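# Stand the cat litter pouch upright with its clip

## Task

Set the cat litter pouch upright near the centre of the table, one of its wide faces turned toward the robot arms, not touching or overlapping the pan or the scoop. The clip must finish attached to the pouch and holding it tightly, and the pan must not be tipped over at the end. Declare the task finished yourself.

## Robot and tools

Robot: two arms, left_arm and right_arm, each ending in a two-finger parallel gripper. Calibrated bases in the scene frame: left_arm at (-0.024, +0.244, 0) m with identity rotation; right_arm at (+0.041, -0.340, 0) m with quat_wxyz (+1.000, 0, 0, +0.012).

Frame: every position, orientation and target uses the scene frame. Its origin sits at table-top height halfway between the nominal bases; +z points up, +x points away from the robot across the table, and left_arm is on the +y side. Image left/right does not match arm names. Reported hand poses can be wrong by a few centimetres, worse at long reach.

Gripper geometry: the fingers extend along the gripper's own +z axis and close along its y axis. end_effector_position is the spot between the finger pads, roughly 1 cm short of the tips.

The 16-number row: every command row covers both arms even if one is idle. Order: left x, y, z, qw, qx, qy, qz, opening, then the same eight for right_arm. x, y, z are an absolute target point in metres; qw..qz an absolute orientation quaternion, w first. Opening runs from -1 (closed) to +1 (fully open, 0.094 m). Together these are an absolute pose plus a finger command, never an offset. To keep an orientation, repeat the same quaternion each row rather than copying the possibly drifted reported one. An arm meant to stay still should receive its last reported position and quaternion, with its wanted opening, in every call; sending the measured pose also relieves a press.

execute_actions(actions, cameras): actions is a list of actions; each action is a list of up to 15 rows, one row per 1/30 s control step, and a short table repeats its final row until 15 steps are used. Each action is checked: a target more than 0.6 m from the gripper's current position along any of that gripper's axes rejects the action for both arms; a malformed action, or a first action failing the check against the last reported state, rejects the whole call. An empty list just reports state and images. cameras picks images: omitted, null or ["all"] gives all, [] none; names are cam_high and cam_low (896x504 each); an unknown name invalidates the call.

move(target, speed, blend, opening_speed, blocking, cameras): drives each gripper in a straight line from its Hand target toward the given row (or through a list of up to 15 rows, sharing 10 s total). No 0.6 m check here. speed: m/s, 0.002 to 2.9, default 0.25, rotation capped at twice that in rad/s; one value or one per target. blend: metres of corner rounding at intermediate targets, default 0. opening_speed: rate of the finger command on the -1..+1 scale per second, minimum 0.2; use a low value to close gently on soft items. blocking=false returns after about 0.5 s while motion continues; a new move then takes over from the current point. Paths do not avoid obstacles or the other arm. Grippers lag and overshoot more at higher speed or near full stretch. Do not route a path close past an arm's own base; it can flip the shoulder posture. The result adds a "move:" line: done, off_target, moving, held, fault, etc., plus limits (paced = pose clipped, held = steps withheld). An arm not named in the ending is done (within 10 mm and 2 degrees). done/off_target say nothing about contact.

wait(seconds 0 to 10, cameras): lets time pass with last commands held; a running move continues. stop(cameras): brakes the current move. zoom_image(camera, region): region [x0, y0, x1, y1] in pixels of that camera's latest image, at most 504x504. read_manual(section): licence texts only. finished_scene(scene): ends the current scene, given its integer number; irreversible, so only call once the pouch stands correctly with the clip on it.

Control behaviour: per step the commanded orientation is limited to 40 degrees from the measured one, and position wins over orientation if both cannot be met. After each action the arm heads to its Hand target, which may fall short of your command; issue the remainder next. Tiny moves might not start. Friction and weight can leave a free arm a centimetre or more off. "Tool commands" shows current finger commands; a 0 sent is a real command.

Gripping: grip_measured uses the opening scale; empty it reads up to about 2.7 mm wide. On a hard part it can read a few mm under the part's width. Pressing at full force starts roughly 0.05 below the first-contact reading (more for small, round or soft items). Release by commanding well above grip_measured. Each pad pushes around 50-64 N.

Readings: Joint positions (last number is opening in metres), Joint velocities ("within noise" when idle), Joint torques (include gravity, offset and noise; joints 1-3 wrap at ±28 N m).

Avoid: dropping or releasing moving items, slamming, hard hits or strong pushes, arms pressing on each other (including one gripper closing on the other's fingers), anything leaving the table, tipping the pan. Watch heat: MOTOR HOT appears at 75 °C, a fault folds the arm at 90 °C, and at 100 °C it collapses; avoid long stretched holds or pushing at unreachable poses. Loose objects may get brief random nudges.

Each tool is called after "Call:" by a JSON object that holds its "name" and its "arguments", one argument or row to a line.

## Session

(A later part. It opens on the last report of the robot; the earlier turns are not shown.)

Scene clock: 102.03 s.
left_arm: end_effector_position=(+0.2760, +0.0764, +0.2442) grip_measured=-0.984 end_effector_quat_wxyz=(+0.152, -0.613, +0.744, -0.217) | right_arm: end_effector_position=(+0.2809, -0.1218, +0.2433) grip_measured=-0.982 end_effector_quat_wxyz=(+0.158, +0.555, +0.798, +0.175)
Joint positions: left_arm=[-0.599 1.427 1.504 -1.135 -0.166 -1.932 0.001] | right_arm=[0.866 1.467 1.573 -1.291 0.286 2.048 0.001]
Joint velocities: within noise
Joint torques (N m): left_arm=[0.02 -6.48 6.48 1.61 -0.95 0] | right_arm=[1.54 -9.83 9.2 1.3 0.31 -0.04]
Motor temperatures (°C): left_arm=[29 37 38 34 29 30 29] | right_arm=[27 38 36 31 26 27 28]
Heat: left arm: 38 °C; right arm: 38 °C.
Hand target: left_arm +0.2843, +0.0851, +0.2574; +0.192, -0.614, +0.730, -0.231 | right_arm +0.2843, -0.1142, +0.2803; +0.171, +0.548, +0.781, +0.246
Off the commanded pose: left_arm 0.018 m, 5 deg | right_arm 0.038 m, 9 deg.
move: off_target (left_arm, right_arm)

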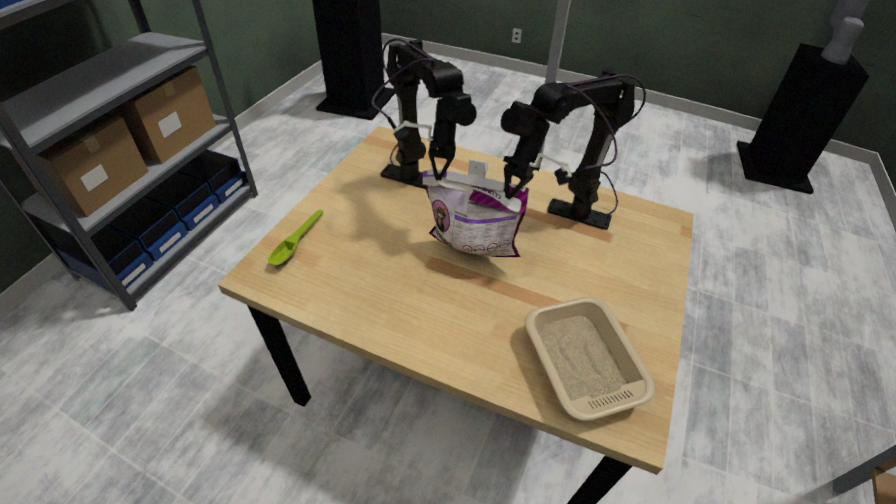

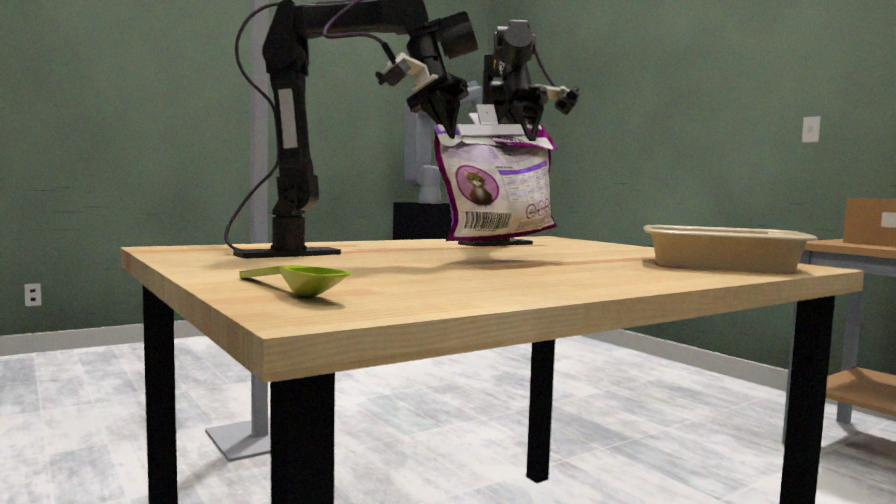

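Call:
{"name": "move", "arguments": {
  "target": [
    [0.283,0.085,0.218,0.1936,-0.6133,0.7309,-0.2311,-1, 0.284,-0.108,0.252,0.1725,0.547,0.7812,0.2463,-1]
  ],
  "speed": 0.05
}}

Call:
{"name": "zoom_image", "arguments": {
  "camera": "cam_low",
  "region": [420, 90, 660, 290]
}}

Scene clock: 103.67 s.
left_arm: end_effector_position=(+0.2713, +0.0752, +0.2075) grip_measured=-0.984 end_effector_quat_wxyz=(+0.149, -0.611, +0.746, -0.220) | right_arm: end_effector_position=(+0.2773, -0.1222, +0.2182) grip_measured=-0.982 end_effector_quat_wxyz=(+0.162, +0.555, +0.799, +0.166)
Joint positions: left_arm=[-0.606 1.378 1.314 -0.992 -0.16 -1.937 0.001] | right_arm=[0.882 1.445 1.455 -1.216 0.3 2.064 0.001]
Joint velocities: within noise
Joint torques (N m): left_arm=[0.1 -5.91 6.38 1.71 -1.11 0.03] | right_arm=[1.8 -10.47 7.68 1.53 0.3 -0.08]
Motor temperatures (°C): left_arm=[29 37 38 34 29 30 29] | right_arm=[27 38 36 31 26 27 28]
Heat: left arm: 38 °C; right arm: 38 °C.
Hand target: left_arm +0.2820, +0.0851, +0.2185; +0.192, -0.614, +0.730, -0.230 | right_arm +0.2820, -0.1103, +0.2530; +0.171, +0.548, +0.781, +0.245
Off the commanded pose: left_arm 0.019 m, 6 deg | right_arm 0.037 m, 10 deg.
move: off_target (left_arm, right_arm)

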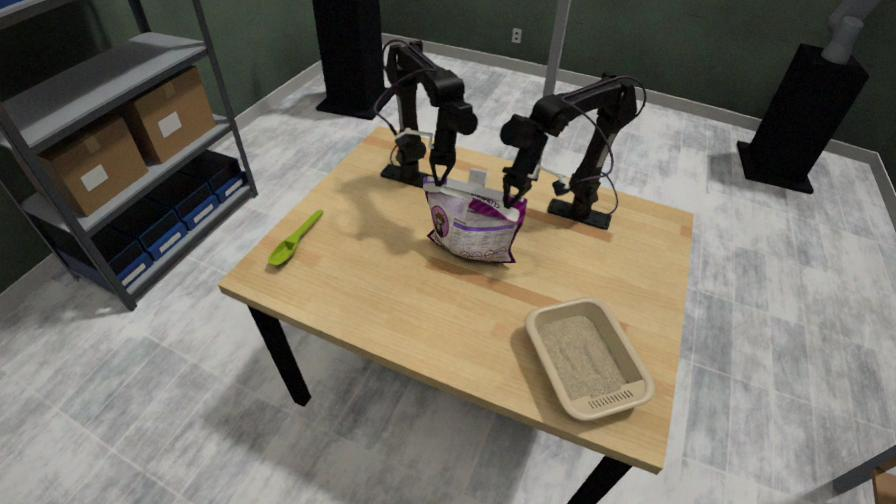

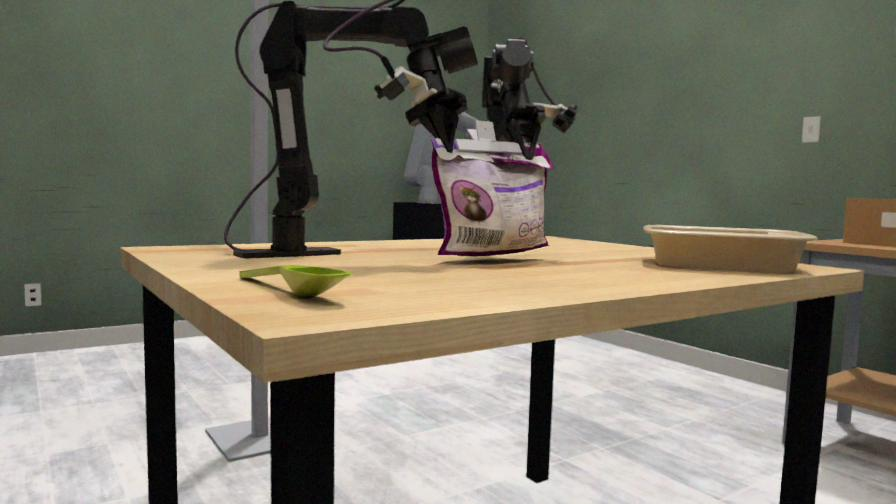

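Scaled by 2.100.

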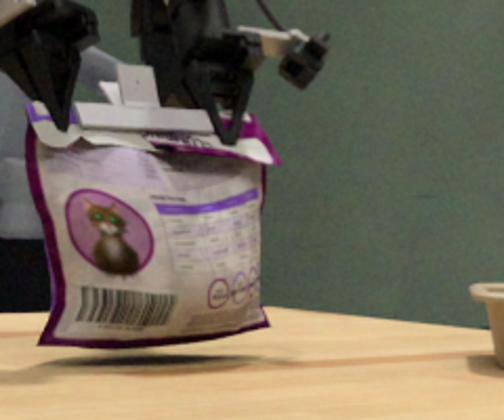

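Call:
{"name": "move", "arguments": {
  "target": [
    [0.283,0.085,0.196,0.1936,-0.6133,0.7309,-0.2311,-1, 0.284,-0.110,0.228,0.1725,0.547,0.7812,0.2463,-1]
  ],
  "speed": 0.04
}}

Call:
{"name": "zoom_image", "arguments": {
  "camera": "cam_low",
  "region": [420, 90, 660, 290]
}}

Call:
{"name": "zoom_image", "arguments": {
  "camera": "cam_high",
  "region": [390, 150, 550, 320]
}}

Scene clock: 109.63 s.
left_arm: end_effector_position=(+0.2730, +0.0743, +0.1899) grip_measured=-0.984 end_effector_quat_wxyz=(+0.153, -0.610, +0.743, -0.227) | right_arm: end_effector_position=(+0.2788, -0.1227, +0.2009) grip_measured=-0.982 end_effector_quat_wxyz=(+0.167, +0.556, +0.794, +0.180)
Joint positions: left_arm=[-0.608 1.361 1.221 -0.898 -0.165 -1.938 0.001] | right_arm=[0.882 1.407 1.34 -1.109 0.309 2.065 0.001]
Joint velocities: within noise
Joint torques (N m): left_arm=[0.27 -5.42 6.05 1.62 -0.95 0.05] | right_arm=[1.11 -9.59 6.95 1.47 0.21 -0.1]
Motor temperatures (°C): left_arm=[29 36 37 34 29 30 29] | right_arm=[27 40 37 32 26 27 29]
Heat: left arm: 37 °C; right arm: 40 °C.
Hand target: left_arm +0.2823, +0.0850, +0.1965; +0.192, -0.614, +0.731, -0.230 | right_arm +0.2828, -0.1115, +0.2288; +0.172, +0.548, +0.781, +0.245
Off the commanded pose: left_arm 0.016 m, 5 deg | right_arm 0.030 m, 8 deg.
move: off_target (left_arm, right_arm)

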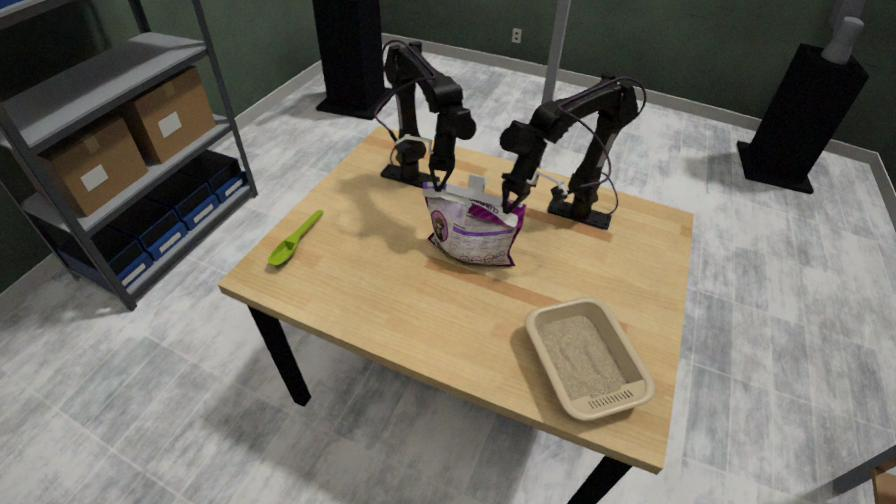

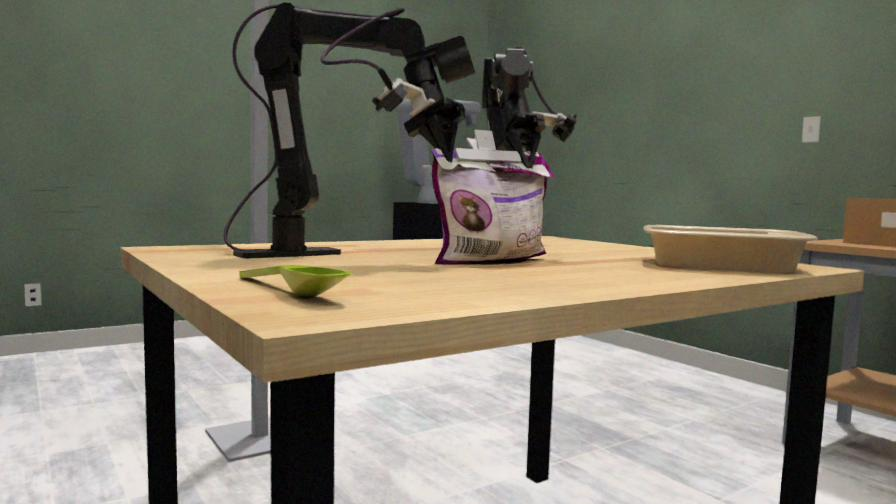

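Scaled by 2.100.

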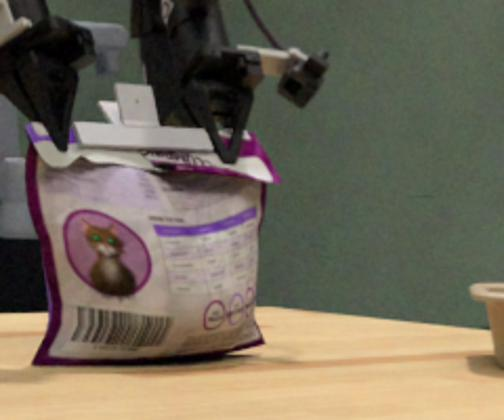

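Scaled by 2.965.

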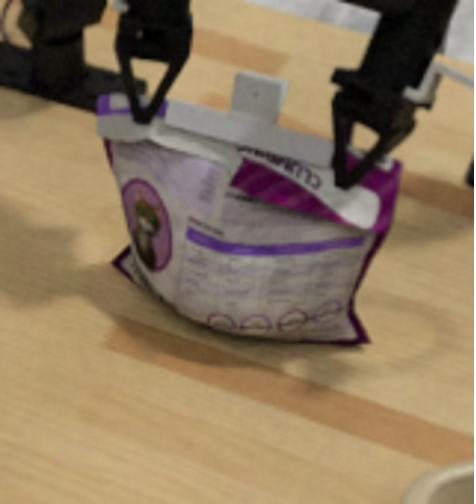

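Call:
{"name": "move", "arguments": {
  "target": [
    [0.306,0.085,0.185,0.1936,-0.6133,0.7309,-0.2311,-1, 0.308,-0.112,0.206,0.1725,0.547,0.7812,0.2463,-1],
    [0.307,0.085,0.177,0.1936,-0.6133,0.7309,-0.2311,-1, 0.309,-0.114,0.192,0.1725,0.547,0.7812,0.2463,-1]
  ],
  "speed": 0.04
}}

Call:
{"name": "zoom_image", "arguments": {
  "camera": "cam_low",
  "region": [420, 90, 660, 290]
}}

Call:
{"name": "zoom_image", "arguments": {
  "camera": "cam_high",
  "region": [390, 150, 550, 320]
}}

Scene clock: 111.47 s.
left_arm: end_effector_position=(+0.2984, +0.0749, +0.1801) grip_measured=-0.984 end_effector_quat_wxyz=(+0.166, -0.610, +0.736, -0.241) | right_arm: end_effector_position=(+0.3078, -0.1217, +0.1857) grip_measured=-0.982 end_effector_quat_wxyz=(+0.180, +0.554, +0.783, +0.218)
Joint positions: left_arm=[-0.564 1.406 1.196 -0.785 -0.16 -1.9 0.001] | right_arm=[0.81 1.397 1.231 -0.906 0.297 1.989 0.001]
Joint velocities: within noise
Joint torques (N m): left_arm=[0.92 -4.01 6.35 1.65 -0.74 0.2] | right_arm=[-0.27 -6.89 5.55 1.44 -0.22 -0.19]
Motor temperatures (°C): left_arm=[29 36 37 35 29 30 29] | right_arm=[27 40 36 33 26 27 29]
Heat: left arm: 37 °C; right arm: 40 °C.
Hand target: left_arm +0.3065, +0.0850, +0.1774; +0.193, -0.613, +0.731, -0.231 | right_arm +0.3087, -0.1142, +0.1924; +0.173, +0.547, +0.781, +0.246
Off the commanded pose: left_arm 0.014 m, 3 deg | right_arm 0.010 m, 3 deg.
move: off_target (left_arm, right_arm)

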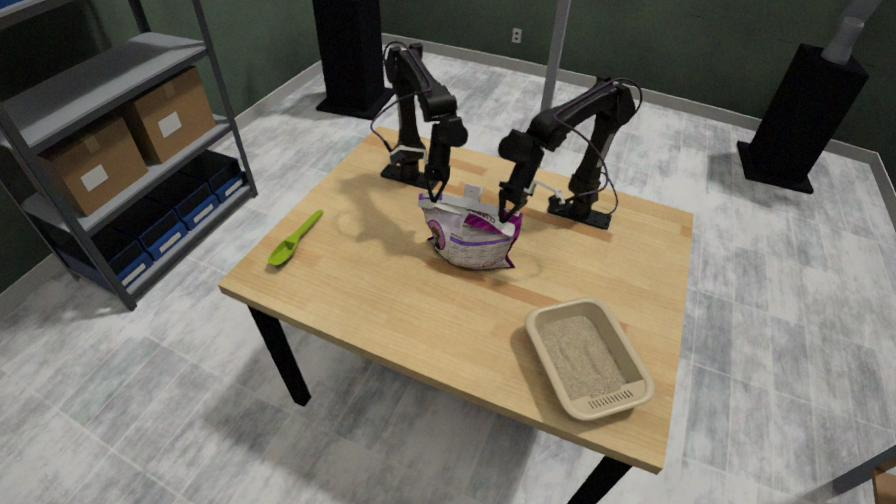

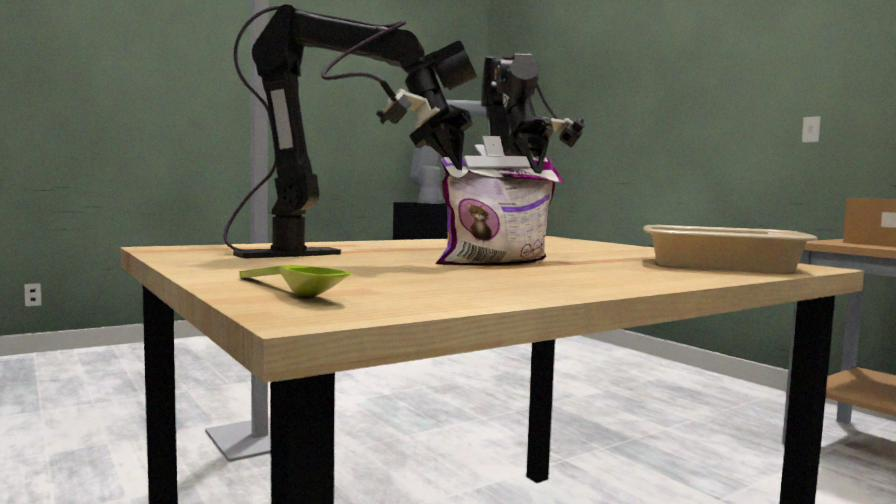

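Scaled by 2.100.

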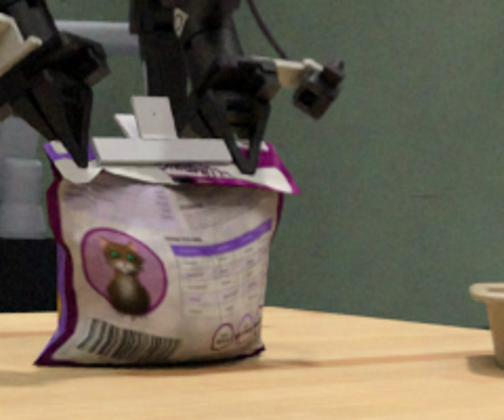

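Scaled by 2.965.

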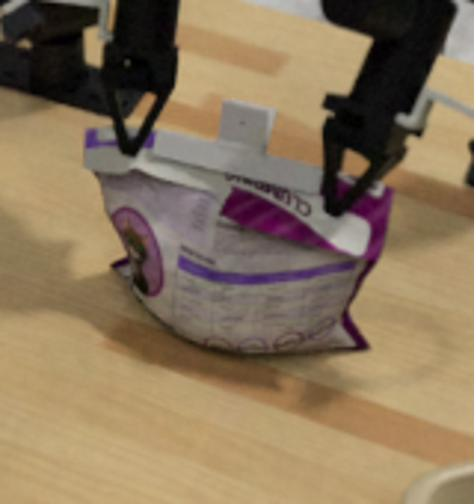

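Call:
{"name": "move", "arguments": {
  "target": [
    [0.304,0.082,0.177,0.1936,-0.6133,0.7309,-0.2311,0.0, 0.304,-0.119,0.184,0.1725,0.547,0.7812,0.2463,0.0]
  ],
  "speed": 0.03,
  "opening_speed": 0.5
}}

Call:
{"name": "zoom_image", "arguments": {
  "camera": "cam_low",
  "region": [420, 90, 660, 290]
}}

Call:
{"name": "zoom_image", "arguments": {
  "camera": "cam_high",
  "region": [390, 150, 550, 320]
}}

Scene clock: 113.83 s.
left_arm: end_effector_position=(+0.3050, +0.0803, +0.1832) grip_measured=-0.001 end_effector_quat_wxyz=(+0.189, -0.613, +0.728, -0.241) | right_arm: end_effector_position=(+0.3076, -0.1145, +0.1846) grip_measured=-0.002 end_effector_quat_wxyz=(+0.170, +0.551, +0.779, +0.248)
Joint positions: left_arm=[-0.564 1.408 1.196 -0.768 -0.206 -1.9 0.047] | right_arm=[0.81 1.367 1.179 -0.828 0.267 1.989 0.047]
Joint velocities: within noise
Joint torques (N m): left_arm=[-0.27 -4.16 6.17 1.5 -0.33 0.03] | right_arm=[-0.06 -6.32 5.37 1.06 0.14 -0.11]
Motor temperatures (°C): left_arm=[29 35 37 35 29 30 29] | right_arm=[27 40 36 33 26 27 28]
Heat: left arm: 37 °C; right arm: 40 °C.
Hand target: left_arm +0.3040, +0.0821, +0.1770; +0.193, -0.613, +0.730, -0.231 | right_arm +0.3041, -0.1190, +0.1838; +0.173, +0.547, +0.781, +0.246
Off the commanded pose: left_arm 0.006 m, 1 deg | right_arm 0.006 m, 1 deg.
move: done

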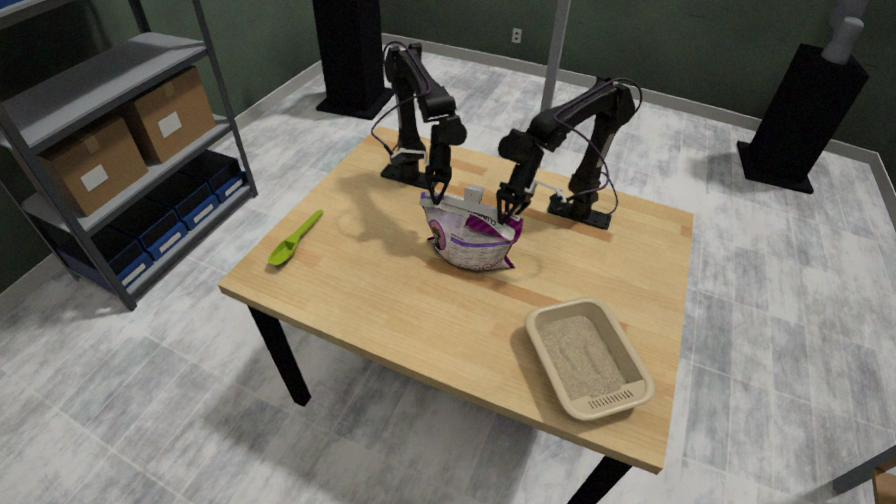

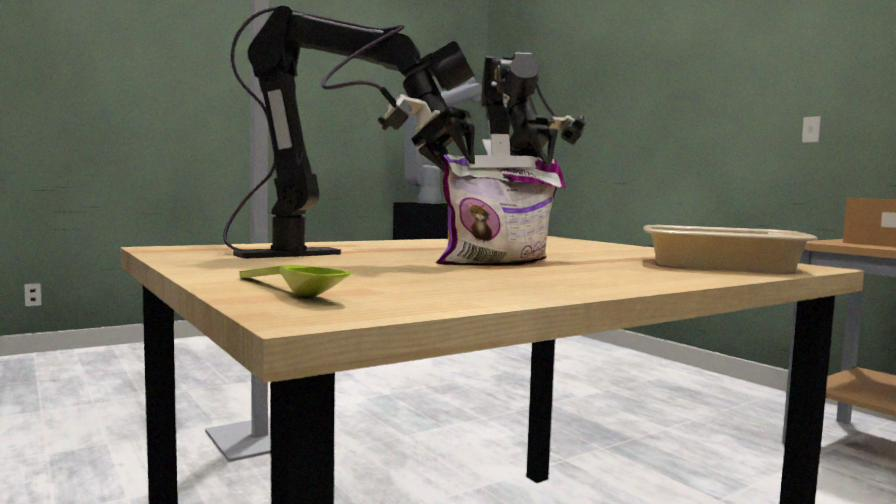

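Scaled by 2.100.

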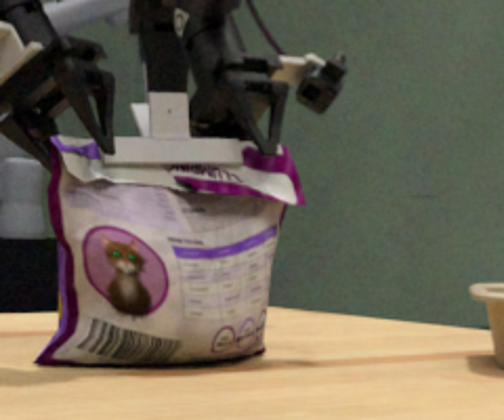

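Scaled by 2.965.

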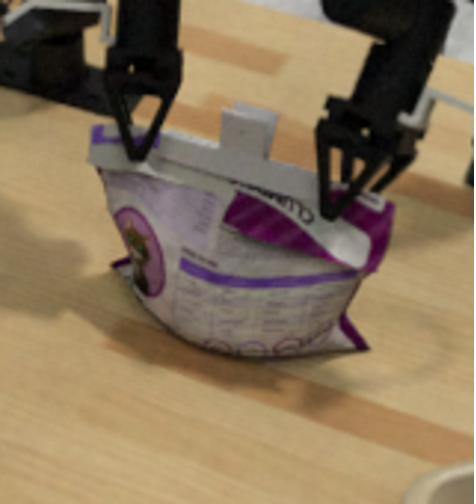

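Call:
{"name": "move", "arguments": {
  "target": [
    [0.304,0.083,0.178,0.1936,-0.6133,0.7309,-0.2311,0.15, 0.304,-0.119,0.184,0.1725,0.547,0.7812,0.2463,0.15],
    [0.281,0.087,0.211,0.1936,-0.6133,0.7309,-0.2311,0.15, 0.282,-0.127,0.217,0.1725,0.547,0.7812,0.2463,0.15],
    [0.245,0.10,0.28,0.1936,-0.6133,0.7309,-0.2311,0.15, 0.245,-0.15,0.28,0.1725,0.547,0.7812,0.2463,0.15]
  ],
  "speed": [0.03,0.05,0.12]
}}

Call:
{"name": "zoom_image", "arguments": {
  "camera": "cam_low",
  "region": [420, 90, 660, 290]
}}

Call:
{"name": "zoom_image", "arguments": {
  "camera": "cam_high",
  "region": [390, 150, 550, 320]
}}

Scene clock: 117.03 s.
left_arm: end_effector_position=(+0.2481, +0.0963, +0.2721) grip_measured=+0.149 end_effector_quat_wxyz=(+0.186, -0.614, +0.732, -0.230) | right_arm: end_effector_position=(+0.2471, -0.1454, +0.2722) grip_measured=+0.148 end_effector_quat_wxyz=(+0.164, +0.549, +0.782, +0.245)
Joint positions: left_arm=[-0.642 1.303 1.496 -1.212 -0.248 -1.968 0.054] | right_arm=[0.922 1.237 1.458 -1.273 0.312 2.087 0.054]
Joint velocities: within noise
Joint torques (N m): left_arm=[-0.43 -4.04 8.23 1.1 -0.31 -0.06] | right_arm=[0.62 -3.64 8.05 0.83 0.36 -0.09]
Motor temperatures (°C): left_arm=[29 35 37 35 29 30 29] | right_arm=[27 40 36 32 26 27 28]
Heat: left arm: 37 °C; right arm: 40 °C.
Hand target: left_arm +0.2451, +0.1000, +0.2798; +0.193, -0.613, +0.730, -0.231 | right_arm +0.2450, -0.1500, +0.2798; +0.172, +0.547, +0.781, +0.247
Off the commanded pose: left_arm 0.009 m, 1 deg | right_arm 0.009 m, 1 deg.
move: done

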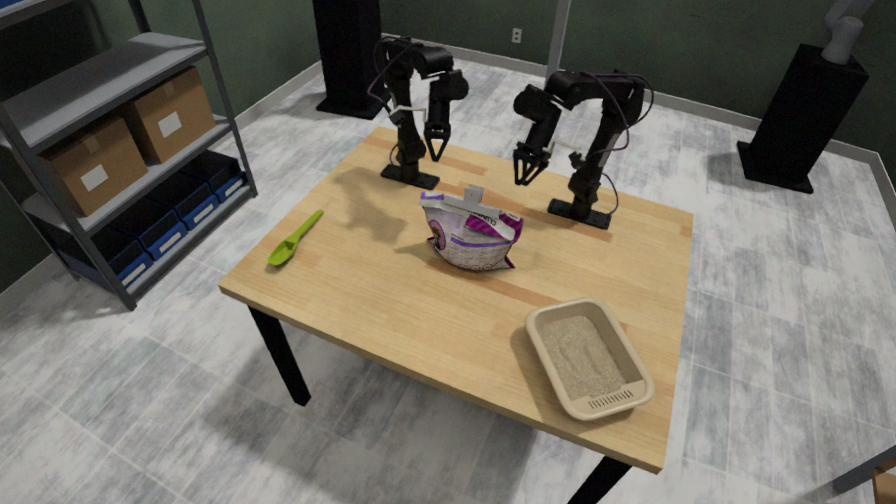

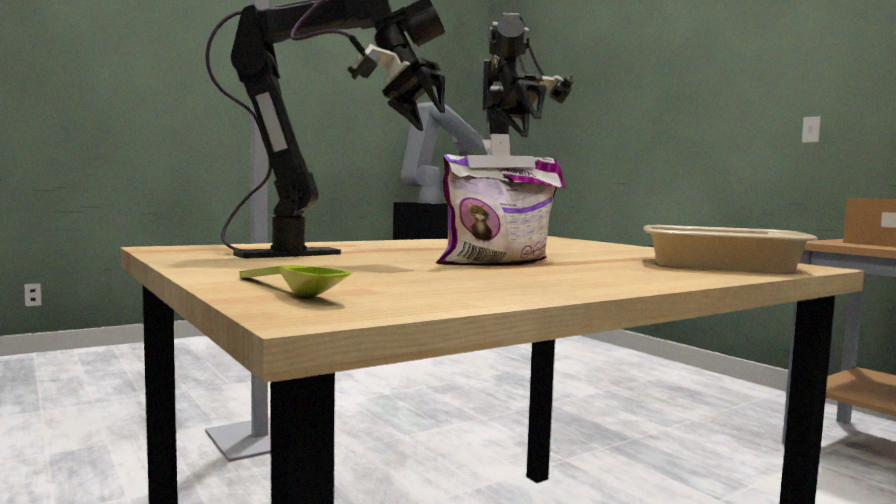

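Scaled by 2.100.

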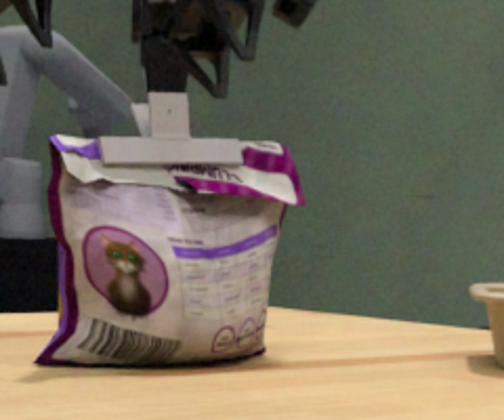

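Scaled by 2.965.

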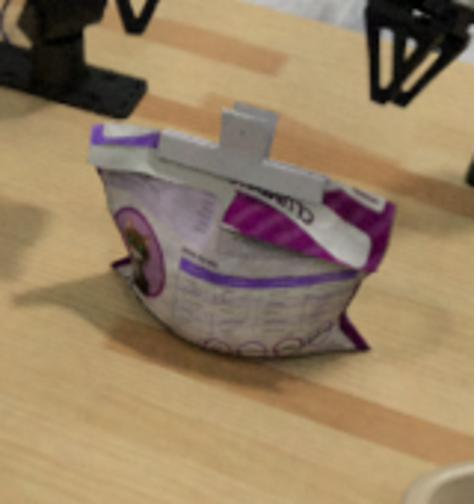

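Call:
{"name": "finished_scene", "arguments": {
  "scene": 2
}}

The scene is finished: the task was done.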